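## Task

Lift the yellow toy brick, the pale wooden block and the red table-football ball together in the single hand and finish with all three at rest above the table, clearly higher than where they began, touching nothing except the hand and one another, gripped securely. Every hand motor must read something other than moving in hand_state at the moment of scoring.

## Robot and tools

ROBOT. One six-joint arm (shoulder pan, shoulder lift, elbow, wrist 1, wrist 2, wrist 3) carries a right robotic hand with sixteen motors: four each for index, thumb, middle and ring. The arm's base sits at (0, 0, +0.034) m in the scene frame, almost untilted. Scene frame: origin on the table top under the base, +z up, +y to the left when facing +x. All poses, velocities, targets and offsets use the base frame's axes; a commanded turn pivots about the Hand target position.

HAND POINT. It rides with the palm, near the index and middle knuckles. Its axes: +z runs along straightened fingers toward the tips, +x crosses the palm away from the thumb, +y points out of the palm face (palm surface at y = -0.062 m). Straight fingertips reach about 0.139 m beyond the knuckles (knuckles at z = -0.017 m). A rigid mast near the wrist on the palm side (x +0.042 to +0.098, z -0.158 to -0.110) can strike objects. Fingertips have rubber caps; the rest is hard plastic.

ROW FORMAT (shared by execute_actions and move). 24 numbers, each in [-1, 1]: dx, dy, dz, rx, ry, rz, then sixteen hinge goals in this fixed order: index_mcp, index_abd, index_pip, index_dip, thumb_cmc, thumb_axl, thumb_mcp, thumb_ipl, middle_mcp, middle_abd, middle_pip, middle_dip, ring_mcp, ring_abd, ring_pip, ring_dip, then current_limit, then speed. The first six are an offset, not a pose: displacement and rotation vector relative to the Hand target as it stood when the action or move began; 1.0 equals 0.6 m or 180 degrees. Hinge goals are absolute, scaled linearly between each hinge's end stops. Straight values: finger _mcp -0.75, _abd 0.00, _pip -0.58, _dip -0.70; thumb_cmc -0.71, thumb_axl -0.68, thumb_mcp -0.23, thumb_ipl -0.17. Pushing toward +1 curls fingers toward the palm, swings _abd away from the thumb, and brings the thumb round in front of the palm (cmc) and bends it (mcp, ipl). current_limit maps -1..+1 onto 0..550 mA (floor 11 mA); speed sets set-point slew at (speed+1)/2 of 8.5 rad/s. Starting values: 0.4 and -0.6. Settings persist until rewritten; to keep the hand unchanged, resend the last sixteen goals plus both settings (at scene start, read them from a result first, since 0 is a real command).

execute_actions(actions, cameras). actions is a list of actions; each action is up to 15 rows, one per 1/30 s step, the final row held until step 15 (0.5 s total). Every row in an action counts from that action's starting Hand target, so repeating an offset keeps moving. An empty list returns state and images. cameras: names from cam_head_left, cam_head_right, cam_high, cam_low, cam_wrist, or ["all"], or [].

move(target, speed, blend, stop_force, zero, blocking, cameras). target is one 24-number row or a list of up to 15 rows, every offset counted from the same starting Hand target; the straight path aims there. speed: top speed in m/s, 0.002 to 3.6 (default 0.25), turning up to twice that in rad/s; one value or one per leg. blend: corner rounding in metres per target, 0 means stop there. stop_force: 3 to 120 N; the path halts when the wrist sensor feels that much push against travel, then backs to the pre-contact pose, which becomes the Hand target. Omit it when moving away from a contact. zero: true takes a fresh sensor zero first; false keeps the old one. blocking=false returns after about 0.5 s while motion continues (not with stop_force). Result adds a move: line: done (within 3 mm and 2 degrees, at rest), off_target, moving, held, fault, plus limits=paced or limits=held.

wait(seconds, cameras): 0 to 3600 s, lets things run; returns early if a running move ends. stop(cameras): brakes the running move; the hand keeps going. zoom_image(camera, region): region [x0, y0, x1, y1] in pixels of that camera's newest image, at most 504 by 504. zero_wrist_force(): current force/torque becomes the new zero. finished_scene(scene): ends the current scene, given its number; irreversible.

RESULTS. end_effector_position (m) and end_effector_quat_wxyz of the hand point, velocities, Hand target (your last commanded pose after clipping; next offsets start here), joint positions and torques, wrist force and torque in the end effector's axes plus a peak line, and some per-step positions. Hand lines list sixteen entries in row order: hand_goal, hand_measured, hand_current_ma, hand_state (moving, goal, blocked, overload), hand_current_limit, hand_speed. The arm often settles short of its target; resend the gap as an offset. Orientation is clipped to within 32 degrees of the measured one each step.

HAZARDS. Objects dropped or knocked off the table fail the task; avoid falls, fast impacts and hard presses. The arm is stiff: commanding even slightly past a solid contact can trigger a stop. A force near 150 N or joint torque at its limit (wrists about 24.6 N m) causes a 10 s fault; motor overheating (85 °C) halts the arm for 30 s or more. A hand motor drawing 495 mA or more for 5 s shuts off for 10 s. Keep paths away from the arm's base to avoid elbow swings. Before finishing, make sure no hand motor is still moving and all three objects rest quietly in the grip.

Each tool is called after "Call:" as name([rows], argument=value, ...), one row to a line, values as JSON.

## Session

Call:
execute_actions(actions=[])

Call:
zoom_image(camera="cam_head_left", region=[300, 300, 460, 450])

Call:
zoom_image(camera="cam_low", region=[420, 250, 600, 400])

Call:
zoom_image(camera="cam_high", region=[180, 120, 330, 280])

Scene clock: 0.00 s.
end_effector_position=(+0.7435, -0.0110, +0.3016) hand_goal=(-0.754, +0.000, -0.576, -0.696, -0.714, -0.678, -0.226, -0.168, -0.754, +0.000, -0.576, -0.696, -0.754, +0.000, -0.576, -0.696) hand_measured=(-0.754, +0.000, -0.576, -0.696, -0.714, -0.678, -0.226, -0.168, -0.754, +0.000, -0.576, -0.696, -0.754, +0.000, -0.576, -0.696) hand_current_ma=(+0, +0, +0, +0, +0, +0, +0, +0, +0, +0, +0, +0, +0, +0, +0, +0) hand_state=(goal, goal, goal, goal, goal, goal, goal, goal, goal, goal, goal, goal, goal, goal, goal, goal) hand_current_limit=0.40 hand_speed=-0.60 end_effector_quat_wxyz=(-0.125, +0.198, +0.972, +0.006)
Joint positions: [-0.305 -0.928 0.788 -1.18 -1.584 -1.472]
Joint velocities: within noise
Joint torques (N m): no reading
Wrist force (N): no reading
Wrist torque (N m): no reading
Wrist force, peak (N): no reading
Hand target: +0.7435, -0.0110, +0.3016; -0.125, +0.198, +0.972, +0.006

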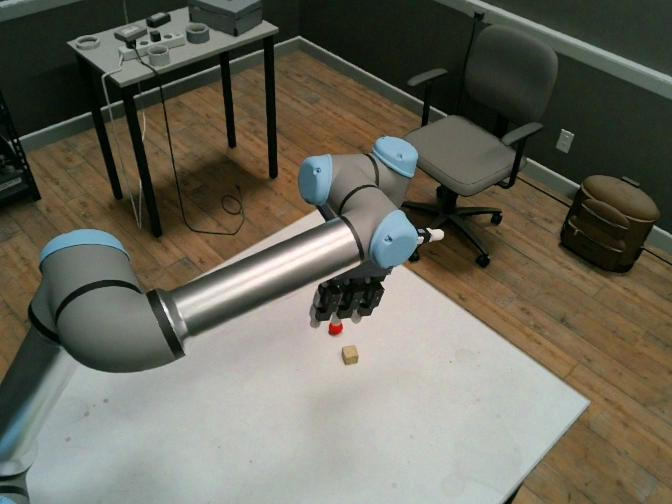

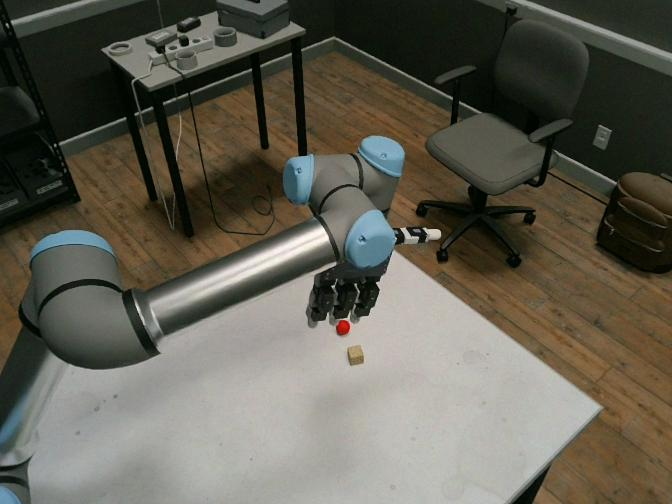

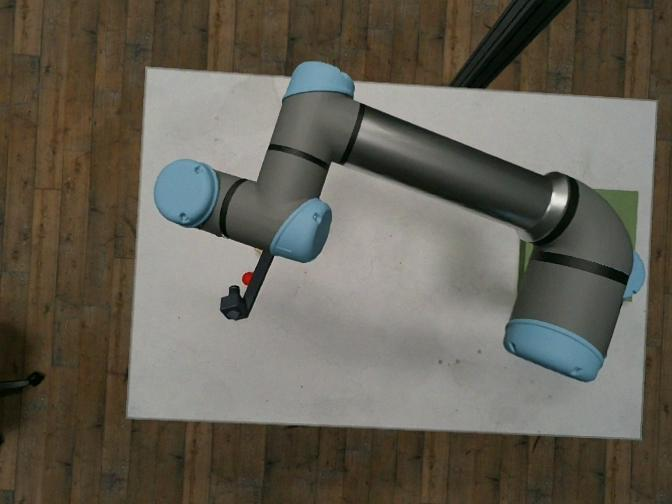

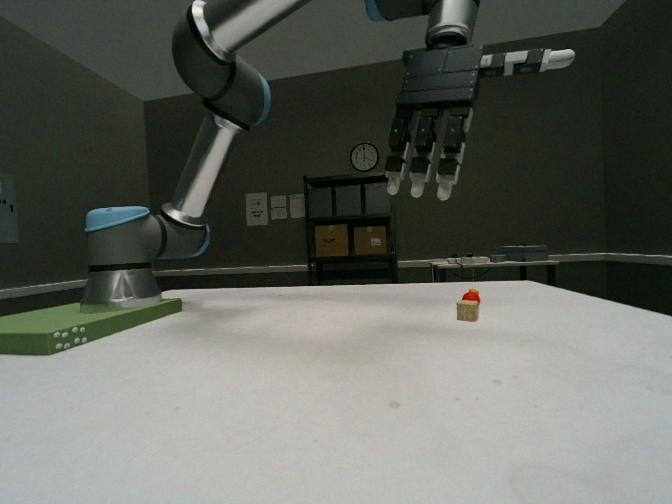

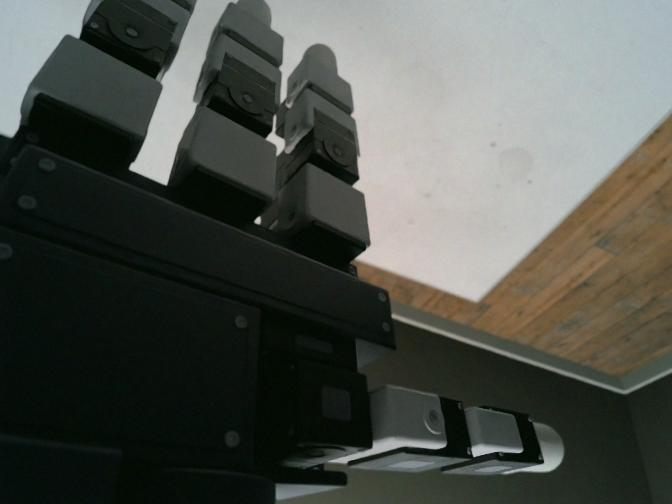

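Scaled by 3.150.

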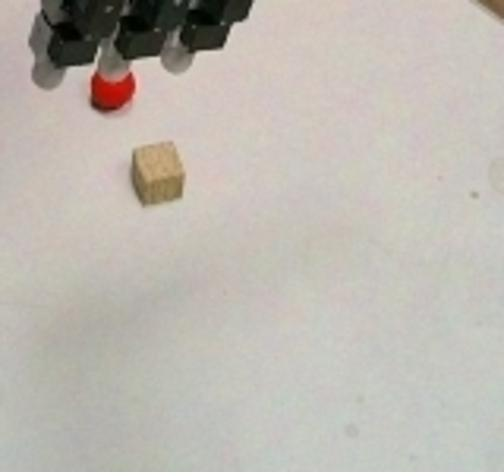

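Scaled by 2.800.

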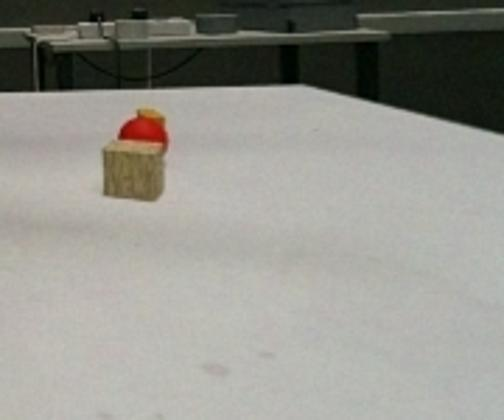

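Scaled by 3.150.

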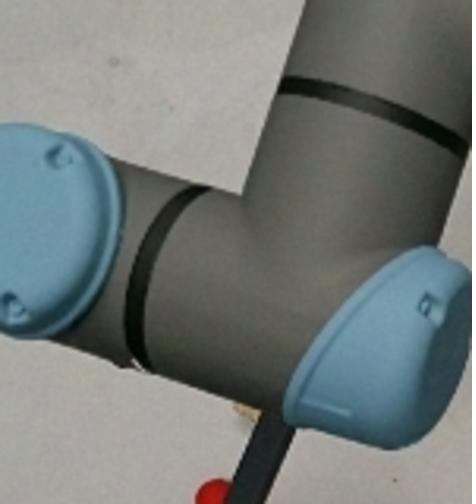

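Call:
move(target=[-0.0725, 0.055, -0.2777, 0.0242, -0.0803, 0.3426, -0.754, -0.27, -0.576, -0.696, -0.714, -0.678, -0.226, -0.168, -0.754, 0, -0.576, -0.696, -0.754, 0, -0.576, -0.696, 0.4, -0.7], speed=0.35, cameras=["all"])

Call:
zoom_image(camera="cam_wrist", region=[280, 0, 400, 90])

Call:
zoom_image(camera="cam_wrist", region=[380, 0, 600, 110])

Call:
zoom_image(camera="cam_low", region=[420, 220, 560, 340])

Call:
zoom_image(camera="cam_head_left", region=[290, 270, 400, 380])

Scene clock: 6.53 s.
end_effector_position=(+0.7000, +0.0221, +0.1348) hand_goal=(-0.754, -0.270, -0.576, -0.696, -0.714, -0.678, -0.226, -0.168, -0.754, +0.000, -0.576, -0.696, -0.754, +0.000, -0.576, -0.696) hand_measured=(-0.754, -0.266, -0.576, -0.696, -0.714, -0.678, -0.224, -0.168, -0.754, +0.000, -0.576, -0.696, -0.754, +0.000, -0.576, -0.696) hand_current_ma=(+1, +4, -1, +0, +0, +1, +4, +0, +1, +0, -1, +0, +1, +0, -1, +0) hand_state=(goal, goal, goal, goal, goal, goal, goal, goal, goal, goal, goal, goal, goal, goal, goal, goal) hand_current_limit=0.40 hand_speed=-0.70 end_effector_quat_wxyz=(+0.000, -0.334, +0.943, +0.000)
Joint positions: [-0.261 -0.917 1.27 -1.923 -1.57 -2.512]
Joint torques (N m): [-12.17 -61.91 -34.19 -3.21 -1.59 -1.98]
Wrist force (N): [0.5 -0.4 0.4]
Wrist torque (N m): [-0.06 -0.03 -0.15]
Wrist force, peak (N): [0.4 -0.1 1.3]
Hand target: +0.7000, +0.0220, +0.1350; +0.000, -0.334, +0.943, +0.000
Off the commanded pose: 0.000 m, 0 deg.
move: done

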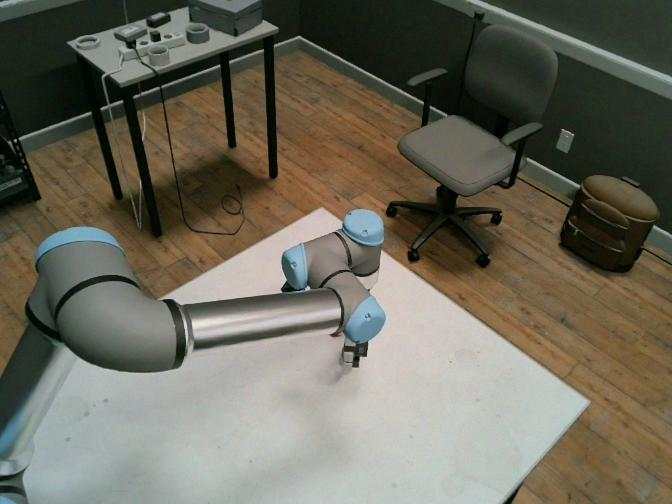

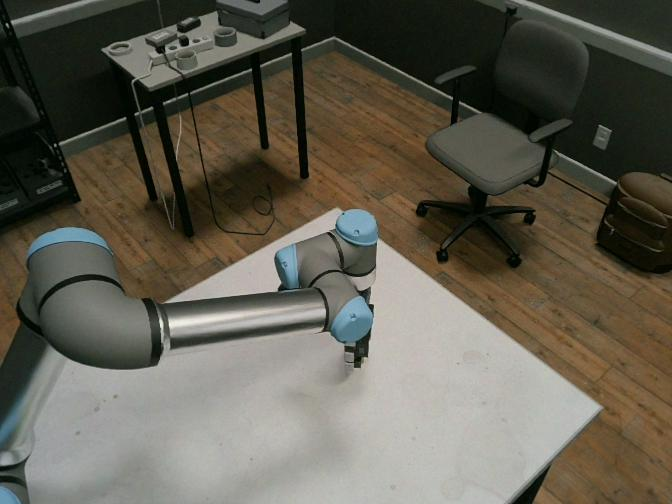

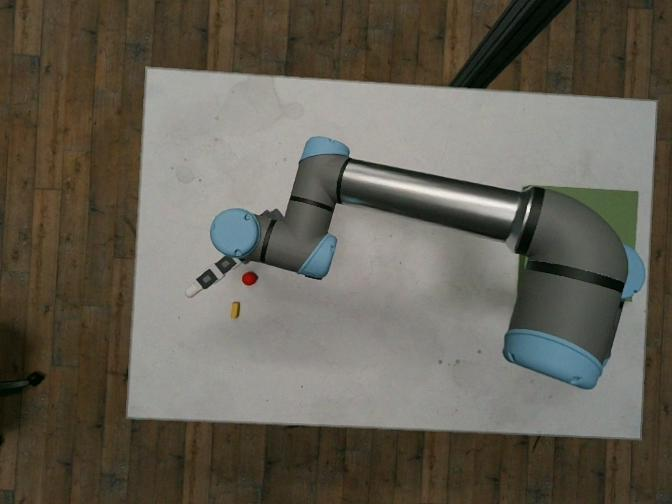

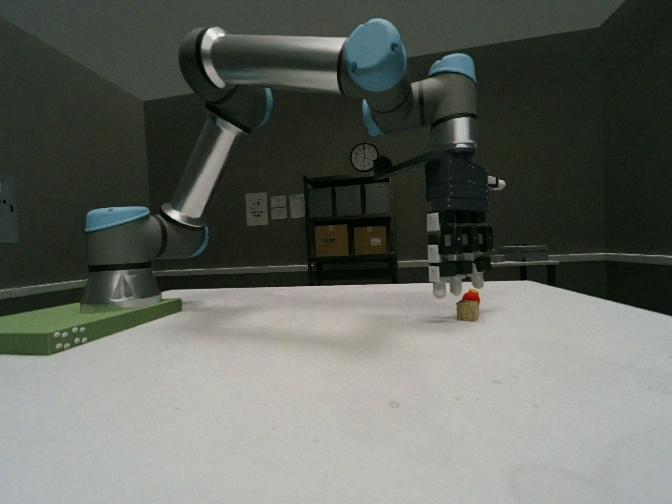

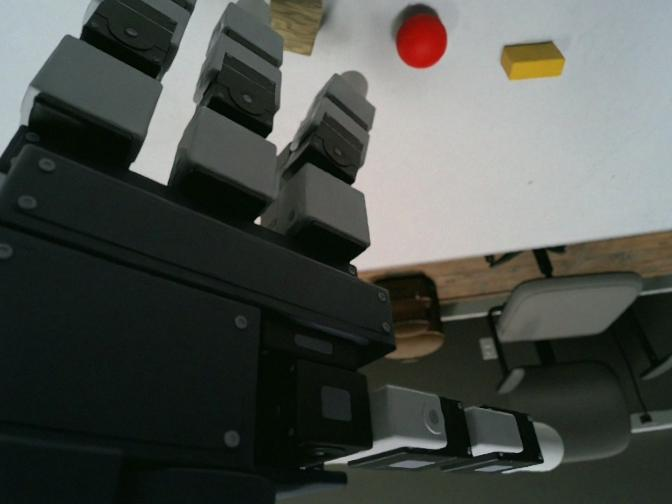

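Scaled by 4.200.

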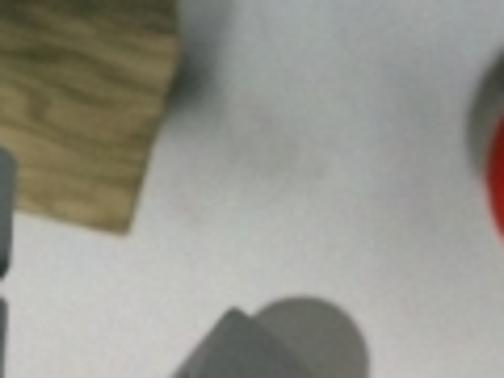

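Scaled by 2.291.

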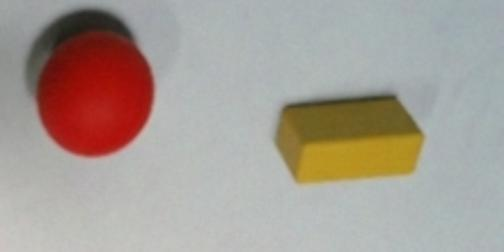

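Scaled by 3.600.

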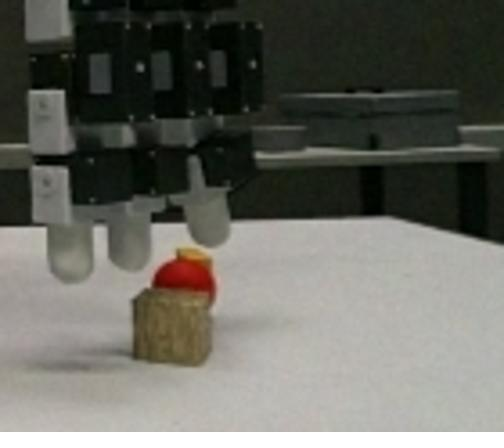

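Scaled by 4.582.

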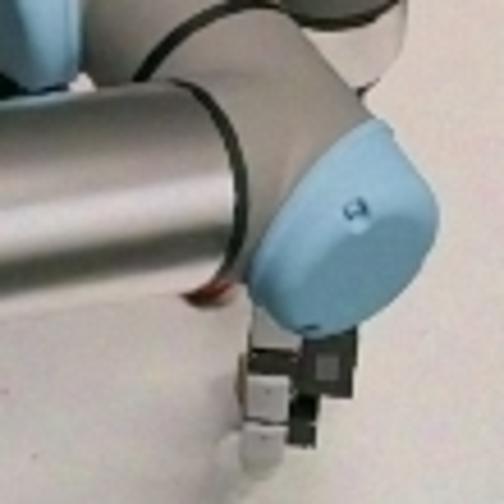

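Call:
zoom_image(camera="cam_wrist", region=[490, 30, 580, 90])

Call:
zoom_image(camera="cam_wrist", region=[380, 0, 470, 80])

Call:
zoom_image(camera="cam_wrist", region=[250, 0, 340, 70])

Call:
zoom_image(camera="cam_high", region=[210, 260, 280, 330])

Call:
zoom_image(camera="cam_low", region=[445, 270, 495, 330])

Scaled by 5.600.

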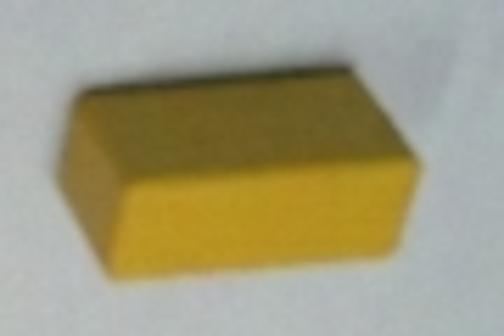

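Scaled by 5.600.

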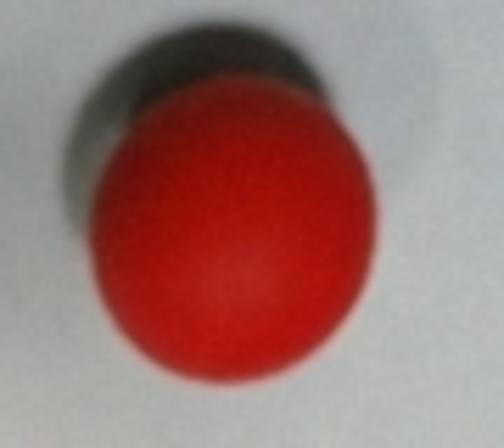

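Scaled by 5.600.

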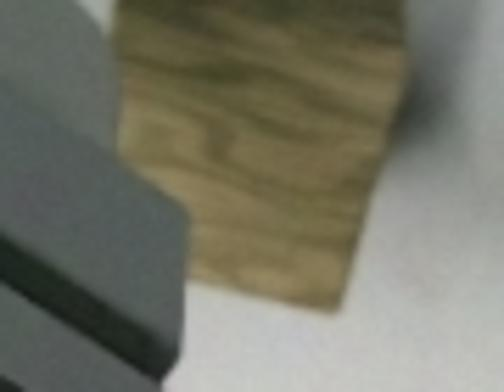

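Scaled by 7.200.

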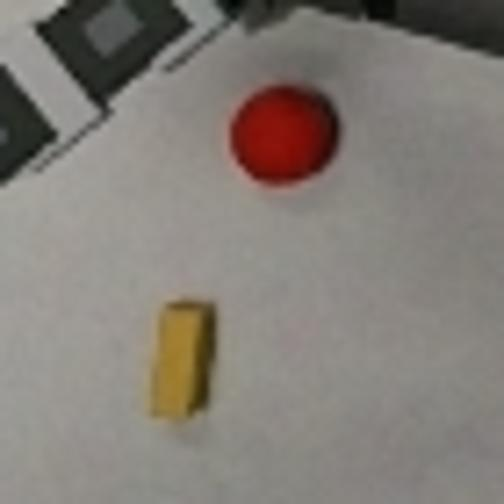

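Scaled by 8.400.

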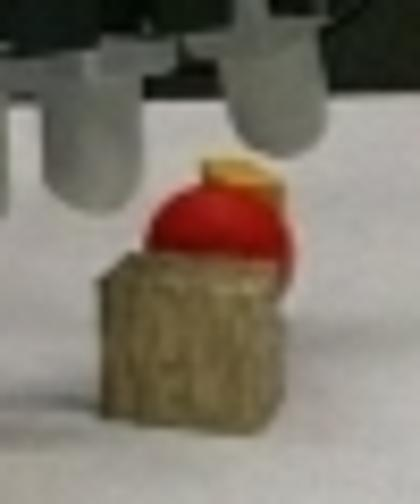

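Call:
move(target=[0.1527, 0.1668, -0.0133, 0, 0, -0.2389, -0.754, -0.3, -0.576, -0.696, -0.714, -0.678, -0.226, -0.168, -0.754, 0, -0.576, -0.696, -0.754, 0, -0.576, -0.696, 0.4, -0.8], speed=0.25, cameras=["cam_low", "cam_wrist", "cam_head_left", "cam_high"])

Call:
zoom_image(camera="cam_wrist", region=[150, 0, 400, 150])

Call:
zoom_image(camera="cam_low", region=[430, 220, 550, 340])

Call:
zoom_image(camera="cam_head_left", region=[290, 270, 400, 380])

Scene clock: 22.33 s.
end_effector_position=(+0.7916, +0.1222, +0.1269) hand_goal=(-0.754, -0.300, -0.576, -0.696, -0.714, -0.678, -0.226, -0.168, -0.754, +0.000, -0.576, -0.696, -0.754, +0.000, -0.576, -0.696) hand_measured=(-0.754, -0.294, -0.576, -0.696, -0.714, -0.678, -0.224, -0.168, -0.754, +0.000, -0.576, -0.696, -0.754, +0.000, -0.576, -0.696) hand_current_ma=(+1, +10, -1, +0, +0, +1, +4, +0, +1, +0, -1, +0, +1, +0, -1, +0) hand_state=(goal, goal, goal, goal, goal, goal, goal, goal, goal, goal, goal, goal, goal, goal, goal, goal) hand_current_limit=0.40 hand_speed=-0.80 end_effector_quat_wxyz=(+0.000, +0.035, +0.999, +0.000)
Joint positions: [-0.125 -0.849 1.173 -1.895 -1.57 -1.626]
Joint torques (N m): [-12.15 -63.84 -12.9 -3.84 -1.52 1.9]
Wrist force (N): [0.5 -0.3 0.2]
Wrist torque (N m): [-0.04 -0.02 0.06]
Wrist force, peak (N): [0.7 -0.8 0.6]
Hand target: +0.7917, +0.1221, +0.1270; +0.000, +0.035, +0.999, +0.000
Off the commanded pose: 0.000 m, 0 deg.
move: done
Images, in order (width x height): cam_head_left 672x504, cam_high 672x504, cam_low 672x504, cam_wrist 672x504.

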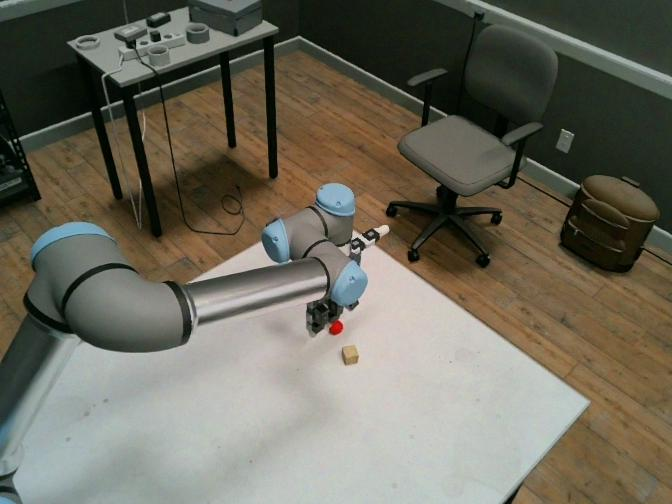

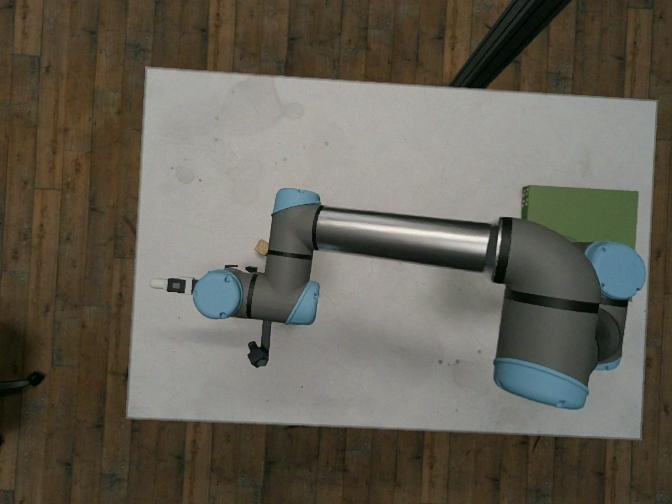

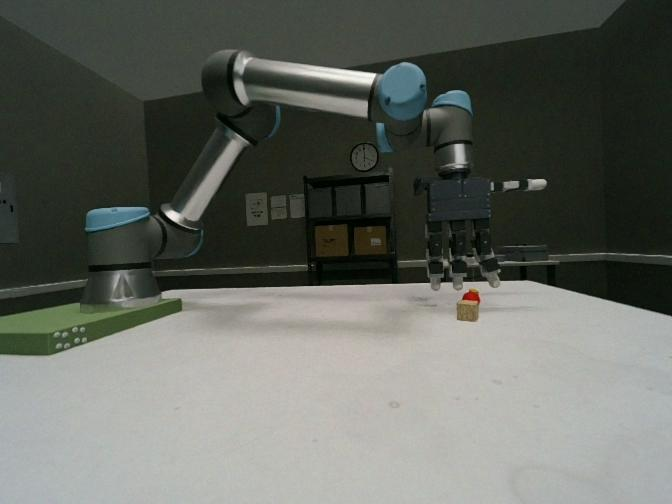

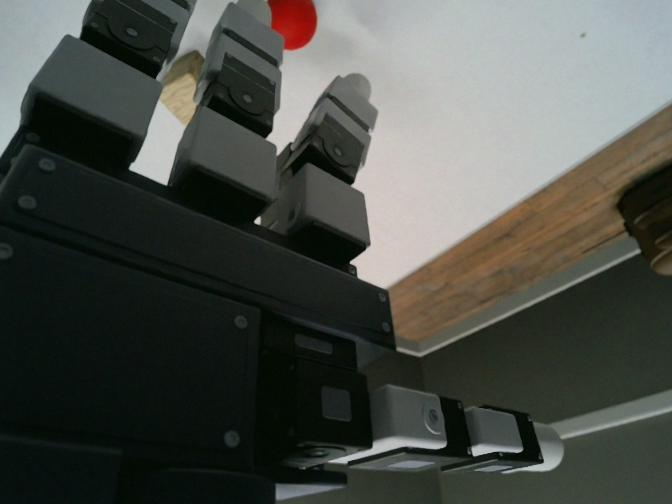

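Scaled by 2.016.

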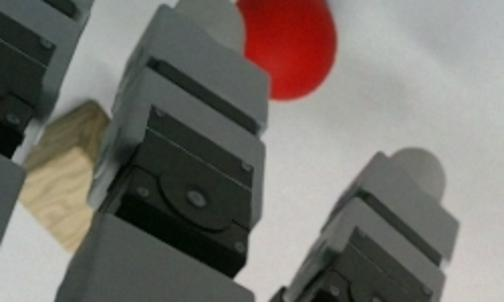

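Scaled by 4.200.

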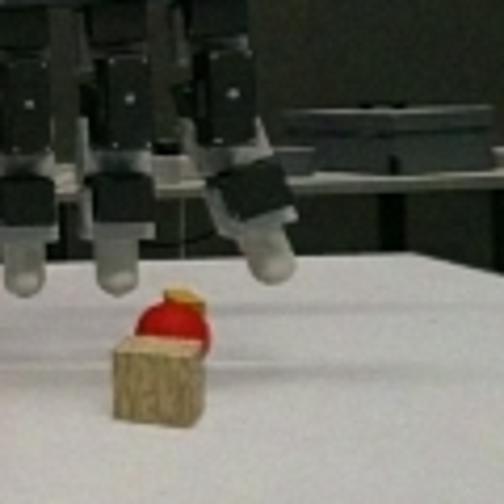

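Scaled by 4.582.

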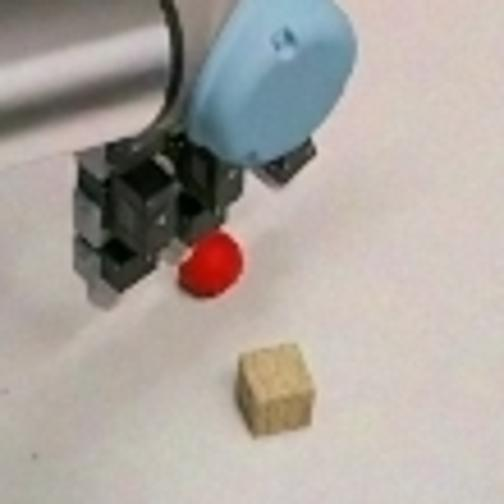

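Call:
execute_actions(actions=[], cameras=["cam_wrist", "cam_low"])

Call:
zoom_image(camera="cam_wrist", region=[150, 0, 400, 188])

Call:
zoom_image(camera="cam_low", region=[240, 150, 520, 360])

Scene clock: 24.80 s.
end_effector_position=(+0.7917, +0.1221, +0.1270) hand_goal=(-0.754, -0.300, -0.576, -0.696, -0.714, -0.678, -0.226, -0.168, -0.754, +0.000, -0.576, -0.696, -0.754, +0.000, -0.576, -0.696) hand_measured=(-0.754, -0.294, -0.576, -0.696, -0.714, -0.678, -0.224, -0.168, -0.754, +0.000, -0.576, -0.696, -0.754, +0.000, -0.576, -0.696) hand_current_ma=(+1, +10, -1, +0, +0, +1, +4, +0, +1, +0, -1, +0, +1, +0, -1, +0) hand_state=(goal, goal, goal, goal, goal, goal, goal, goal, goal, goal, goal, goal, goal, goal, goal, goal) hand_current_limit=0.40 hand_speed=-0.80 end_effector_quat_wxyz=(+0.000, +0.035, +0.999, +0.000)
Joint positions: [-0.125 -0.849 1.173 -1.895 -1.57 -1.625]
Joint velocities: within noise
Joint torques (N m): [-12.16 -64.14 -13.42 -3.85 -1.53 2.36]
Wrist force (N): [0.5 -0.5 0.2]
Wrist torque (N m): [-0.05 -0.03 0.03]
Wrist force, peak (N): [0.9 -0.4 0.1]
Hand target: +0.7917, +0.1221, +0.1270; +0.000, +0.035, +0.999, +0.000
Off the commanded pose: 0.000 m, 0 deg.
Images, in order (width x height): cam_low 672x504, cam_wrist 672x504.

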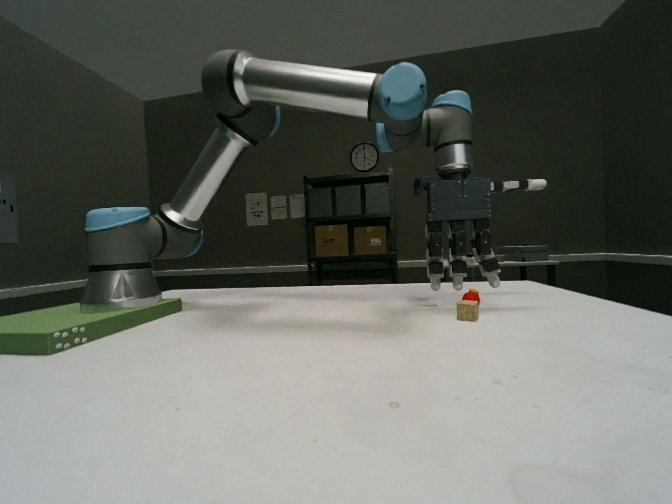

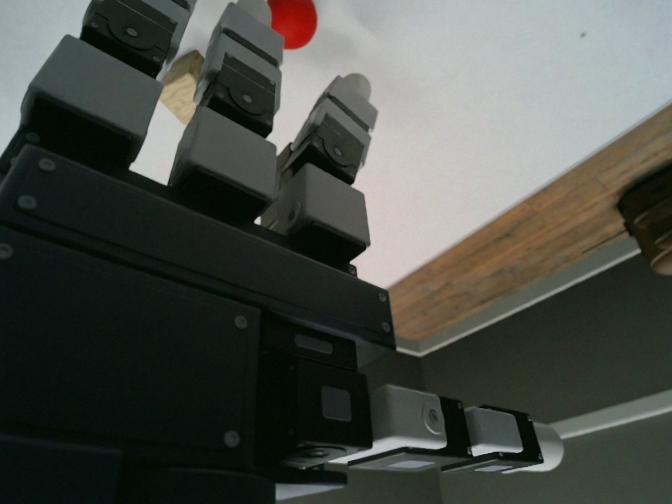

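Scaled by 2.016.

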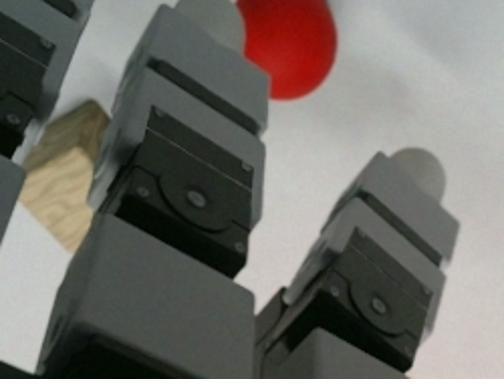

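Scaled by 1.800.

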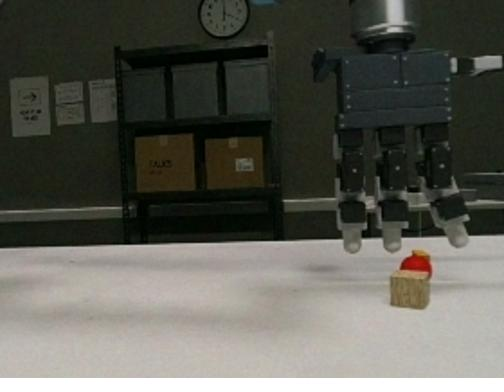

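Call:
move(target=[-0.0007, -0.01, -0.045, 0, 0, 0, -0.754, -0.3, -0.576, -0.696, -0.714, -0.678, -0.226, -0.168, -0.754, 0, -0.576, -0.696, -0.754, 0, -0.576, -0.696, 0.4, -0.8], speed=0.08, stop_force=5, cameras=["cam_wrist", "cam_low", "cam_head_left"])

Call:
zoom_image(camera="cam_wrist", region=[150, 0, 400, 188])

Call:
zoom_image(camera="cam_low", region=[380, 220, 560, 355])

Call:
zoom_image(camera="cam_head_left", region=[200, 150, 400, 300])

Scene clock: 28.53 s.
end_effector_position=(+0.7912, +0.1161, +0.1000) hand_goal=(-0.754, -0.300, -0.576, -0.696, -0.714, -0.678, -0.226, -0.168, -0.754, +0.000, -0.576, -0.696, -0.754, +0.000, -0.576, -0.696) hand_measured=(-0.754, -0.294, -0.576, -0.696, -0.714, -0.678, -0.224, -0.168, -0.754, +0.000, -0.576, -0.696, -0.754, +0.000, -0.576, -0.696) hand_current_ma=(+1, +10, -1, +0, +0, +1, +4, +0, +1, +0, -1, +0, +1, +0, -1, +0) hand_state=(goal, goal, goal, goal, goal, goal, goal, goal, goal, goal, goal, goal, goal, goal, goal, goal) hand_current_limit=0.40 hand_speed=-0.80 end_effector_quat_wxyz=(+0.000, +0.035, +0.999, +0.000)
Joint positions: [-0.133 -0.827 1.208 -1.952 -1.57 -1.633]
Joint torques (N m): [13.83 -65.38 -34.06 -3.31 1.37 2.02]
Wrist force (N): [0.2 -0.7 0.2]
Wrist torque (N m): [-0.07 0.01 0.03]
Wrist force, peak (N): [0.8 -0.9 1.0]
Hand target: +0.7912, +0.1161, +0.1000; +0.000, +0.035, +0.999, +0.000
Off the commanded pose: 0.000 m, 0 deg.
move: done
Images, in order (width x height): cam_head_left 672x504, cam_low 672x504, cam_wrist 672x504.

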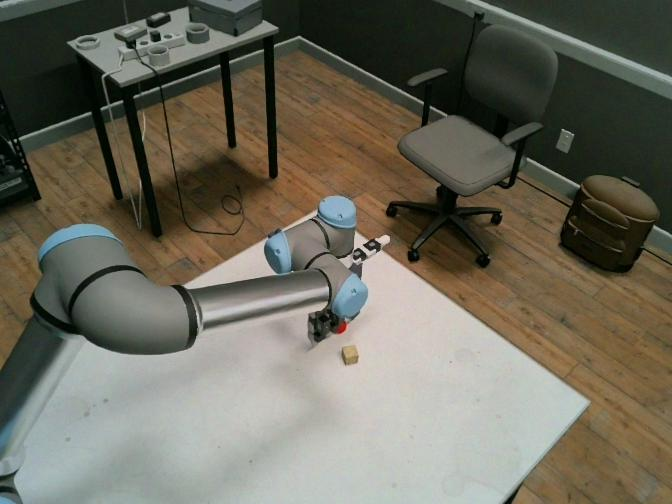

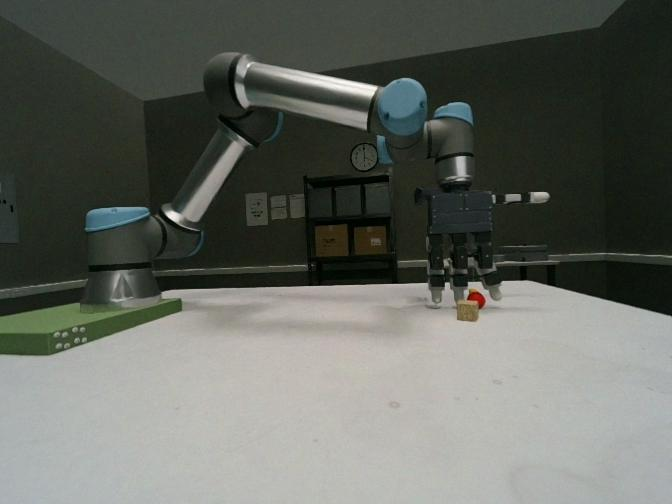

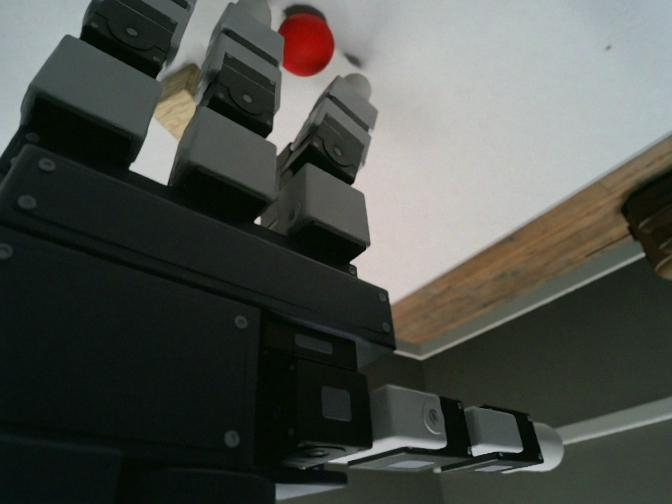

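Scaled by 2.016.

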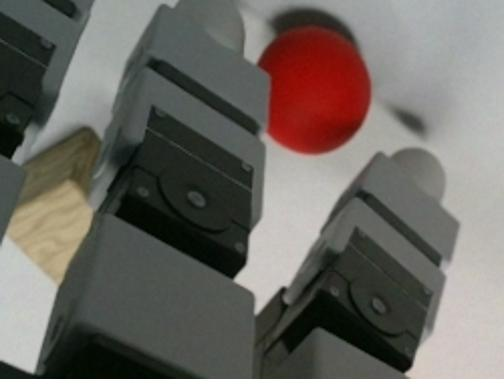

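Scaled by 2.800.

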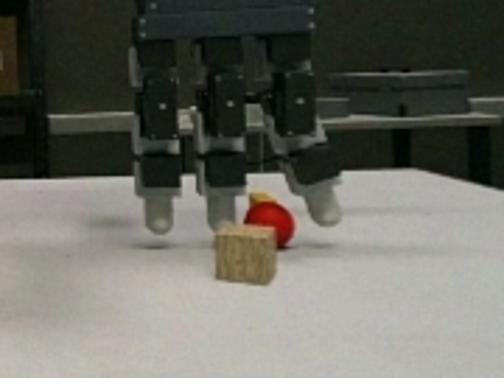

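Scaled by 2.520.

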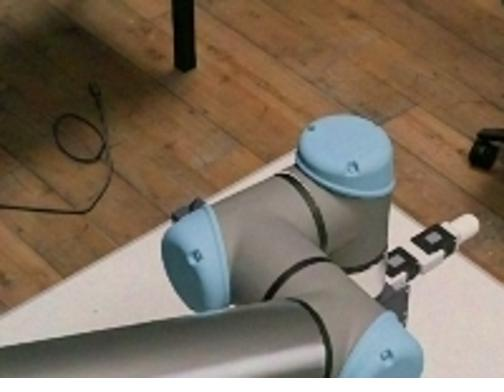

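Call:
wait(seconds=0.1, cameras=["cam_wrist", "cam_low"])

Call:
zoom_image(camera="cam_wrist", region=[200, 0, 400, 150])

Call:
zoom_image(camera="cam_low", region=[420, 260, 540, 350])

Scene clock: 30.77 s.
end_effector_position=(+0.7912, +0.1161, +0.1000) hand_goal=(-0.754, -0.300, -0.576, -0.696, -0.714, -0.678, -0.226, -0.168, -0.754, +0.000, -0.576, -0.696, -0.754, +0.000, -0.576, -0.696) hand_measured=(-0.754, -0.294, -0.576, -0.696, -0.714, -0.678, -0.224, -0.168, -0.754, +0.000, -0.576, -0.696, -0.754, +0.000, -0.576, -0.696) hand_current_ma=(+1, +10, -1, +0, +0, +1, +4, +0, +1, +0, -1, +0, +1, +0, -1, +0) hand_state=(goal, goal, goal, goal, goal, goal, goal, goal, goal, goal, goal, goal, goal, goal, goal, goal) hand_current_limit=0.40 hand_speed=-0.80 end_effector_quat_wxyz=(+0.000, +0.035, +0.999, +0.000)
Joint positions: [-0.133 -0.827 1.208 -1.952 -1.57 -1.633]
Joint torques (N m): [12.89 -64.39 -34.96 -3.88 1.49 2.02]
Wrist force (N): [0.6 -0.5 0.3]
Wrist torque (N m): [-0.07 -0.05 0.07]
Wrist force, peak (N): [0.8 -0.7 0.5]
Hand target: +0.7912, +0.1161, +0.1000; +0.000, +0.035, +0.999, +0.000
Off the commanded pose: 0.000 m, 0 deg.
wait: 0.10 s; at rest from the start
Images, in order (width x height): cam_low 672x504, cam_wrist 672x504.

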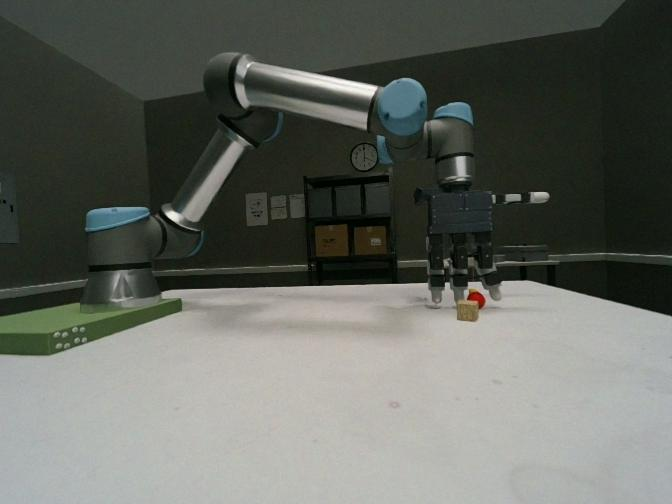

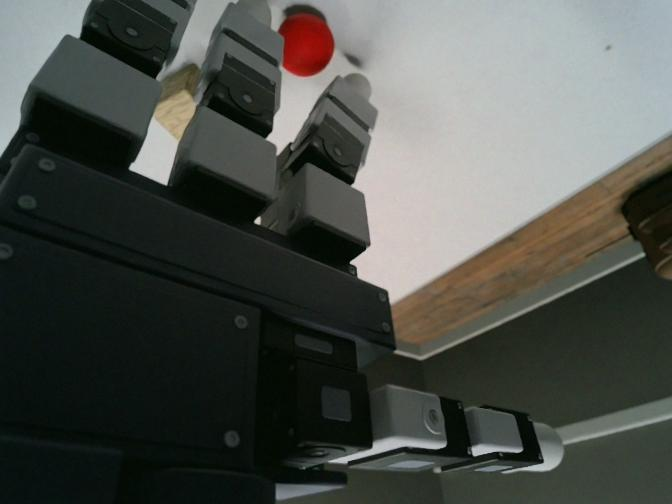

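Scaled by 2.520.

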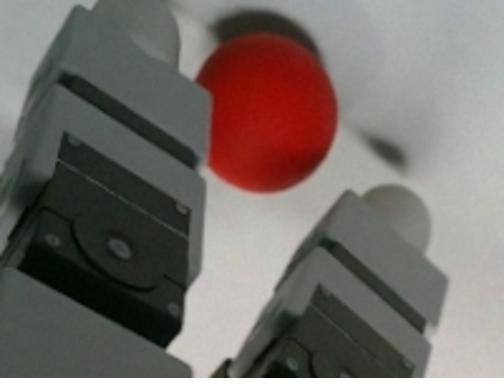

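Scaled by 4.200.

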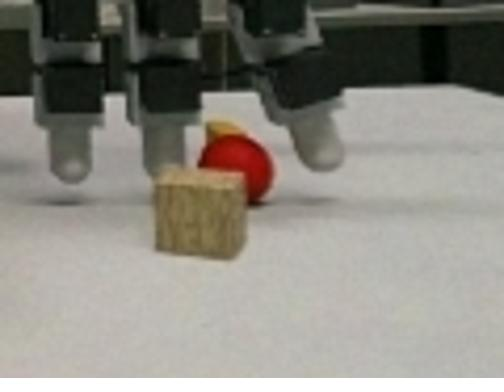

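Call:
move(target=[0.0135, -0.0038, -0.0183, 0, 0, 0, -0.754, -0.3, -0.576, -0.696, -0.714, -0.678, -0.226, -0.168, -0.754, 0, -0.576, -0.696, -0.754, 0, -0.576, -0.696, 0.4, -0.8], speed=0.05, stop_force=5, cameras=["cam_wrist", "cam_low"])

Call:
zoom_image(camera="cam_wrist", region=[200, 0, 400, 150])

Call:
zoom_image(camera="cam_low", region=[420, 260, 540, 350])

Scene clock: 34.00 s.
end_effector_position=(+0.7993, +0.1138, +0.0890) hand_goal=(-0.754, -0.300, -0.576, -0.696, -0.714, -0.678, -0.226, -0.168, -0.754, +0.000, -0.576, -0.696, -0.754, +0.000, -0.576, -0.696) hand_measured=(-0.754, -0.294, -0.576, -0.696, -0.714, -0.678, -0.224, -0.168, -0.754, +0.000, -0.576, -0.696, -0.754, +0.000, -0.576, -0.696) hand_current_ma=(+1, +10, -1, +0, +0, +1, +4, +0, +1, +0, -1, +0, +1, +0, -1, +0) hand_state=(goal, goal, goal, goal, goal, goal, goal, goal, goal, goal, goal, goal, goal, goal, goal, goal) hand_current_limit=0.40 hand_speed=-0.80 end_effector_quat_wxyz=(+0.000, +0.035, +0.999, +0.000)
Joint positions: [-0.134 -0.798 1.185 -1.958 -1.57 -1.635]
Joint torques (N m): [-8.46 -65.34 -12.41 -0.84 1.53 -0.47]
Wrist force (N): [0.6 -0.6 0.4]
Wrist torque (N m): [-0.10 -0.06 0.06]
Wrist force, peak (N): [0.6 -0.9 0.2]
Hand target: +0.7993, +0.1138, +0.0890; +0.000, +0.035, +0.999, +0.000
Off the commanded pose: 0.000 m, 0 deg.
move: done
Images, in order (width x height): cam_low 672x504, cam_wrist 672x504.

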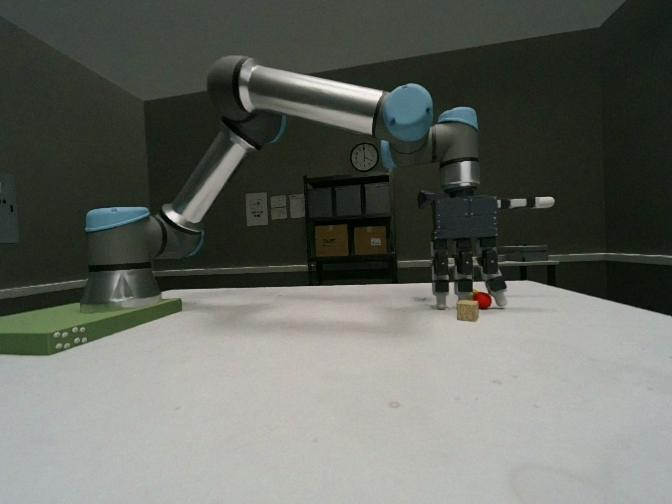

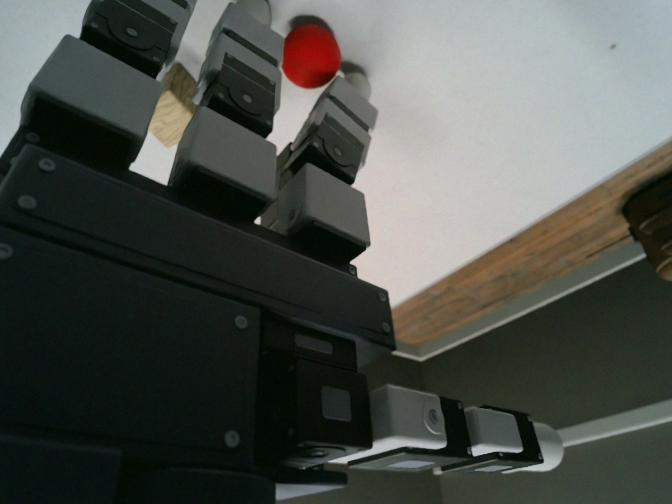

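Scaled by 2.520.

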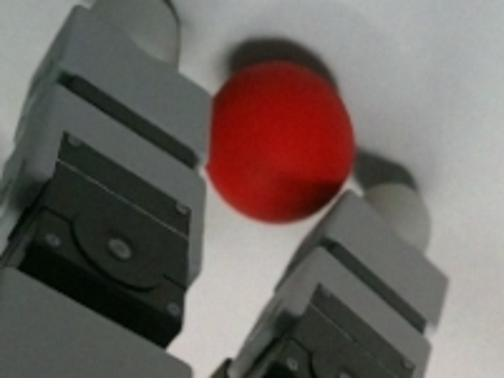

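Scaled by 4.200.

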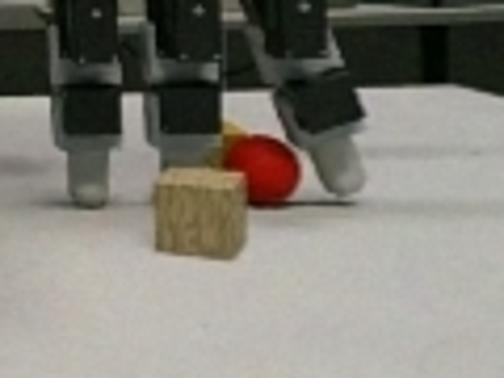

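Call:
move(target=[0, 0, 0, 0, 0, 0, -0.754, 0.15, -0.576, -0.696, -0.714, -0.678, -0.226, -0.168, -0.754, 0, -0.576, -0.696, -0.754, 0, -0.576, -0.696, 0.4, -0.95], speed=0.05, cameras=["cam_wrist", "cam_low"])

Call:
zoom_image(camera="cam_wrist", region=[200, 0, 400, 150])

Call:
zoom_image(camera="cam_low", region=[420, 260, 540, 350])

Scene clock: 37.77 s.
end_effector_position=(+0.7993, +0.1138, +0.0890) hand_goal=(-0.754, +0.150, -0.576, -0.696, -0.714, -0.678, -0.226, -0.168, -0.754, +0.000, -0.576, -0.696, -0.754, +0.000, -0.576, -0.696) hand_measured=(-0.754, -0.094, -0.576, -0.696, -0.714, -0.678, -0.224, -0.168, -0.754, +0.028, -0.576, -0.696, -0.754, +0.000, -0.576, -0.696) hand_current_ma=(+1, -385, -1, +0, +0, +1, +4, +0, +1, +61, -1, +0, +1, +0, -1, +0) hand_state=(goal, blocked, goal, goal, goal, goal, goal, goal, goal, blocked, goal, goal, goal, goal, goal, goal) hand_current_limit=0.40 hand_speed=-0.95 end_effector_quat_wxyz=(+0.000, +0.035, +0.999, +0.000)
Joint positions: [-0.134 -0.798 1.185 -1.958 -1.57 -1.635]
Joint torques (N m): [3.26 -58.92 -13.81 -1.26 0.54 1.3]
Wrist force (N): [-1.0 -0.6 -4.7]
Wrist torque (N m): [0.31 -0.22 -0.05]
Wrist force, peak (N): [-0.9 -0.7 -5.1]
Hand target: +0.7993, +0.1138, +0.0890; +0.000, +0.035, +0.999, +0.000
Off the commanded pose: 0.000 m, 0 deg.
move: done
Images, in order (width x height): cam_low 672x504, cam_wrist 672x504.

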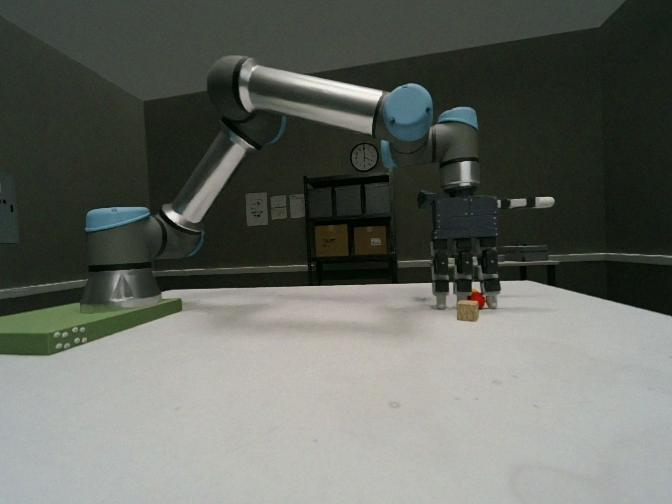

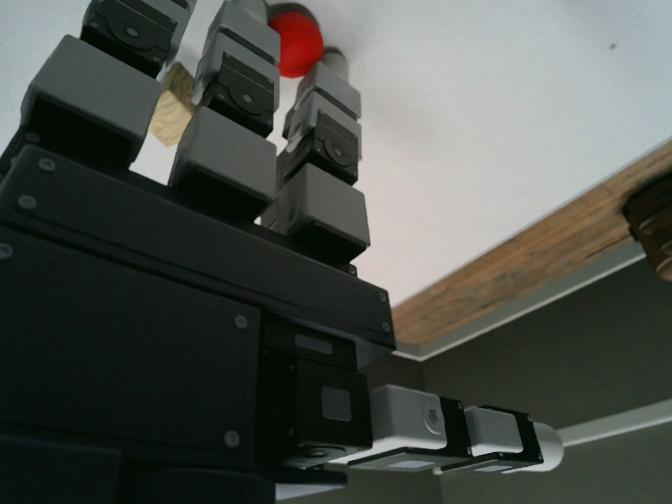

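Scaled by 2.520.

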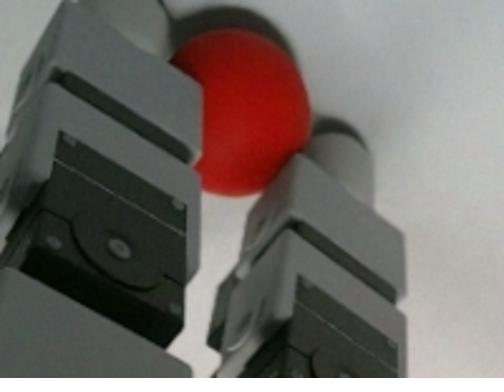

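Scaled by 4.200.

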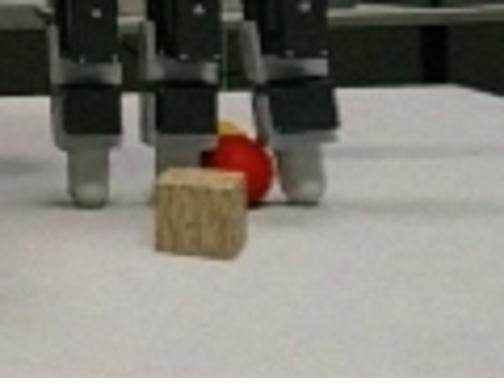

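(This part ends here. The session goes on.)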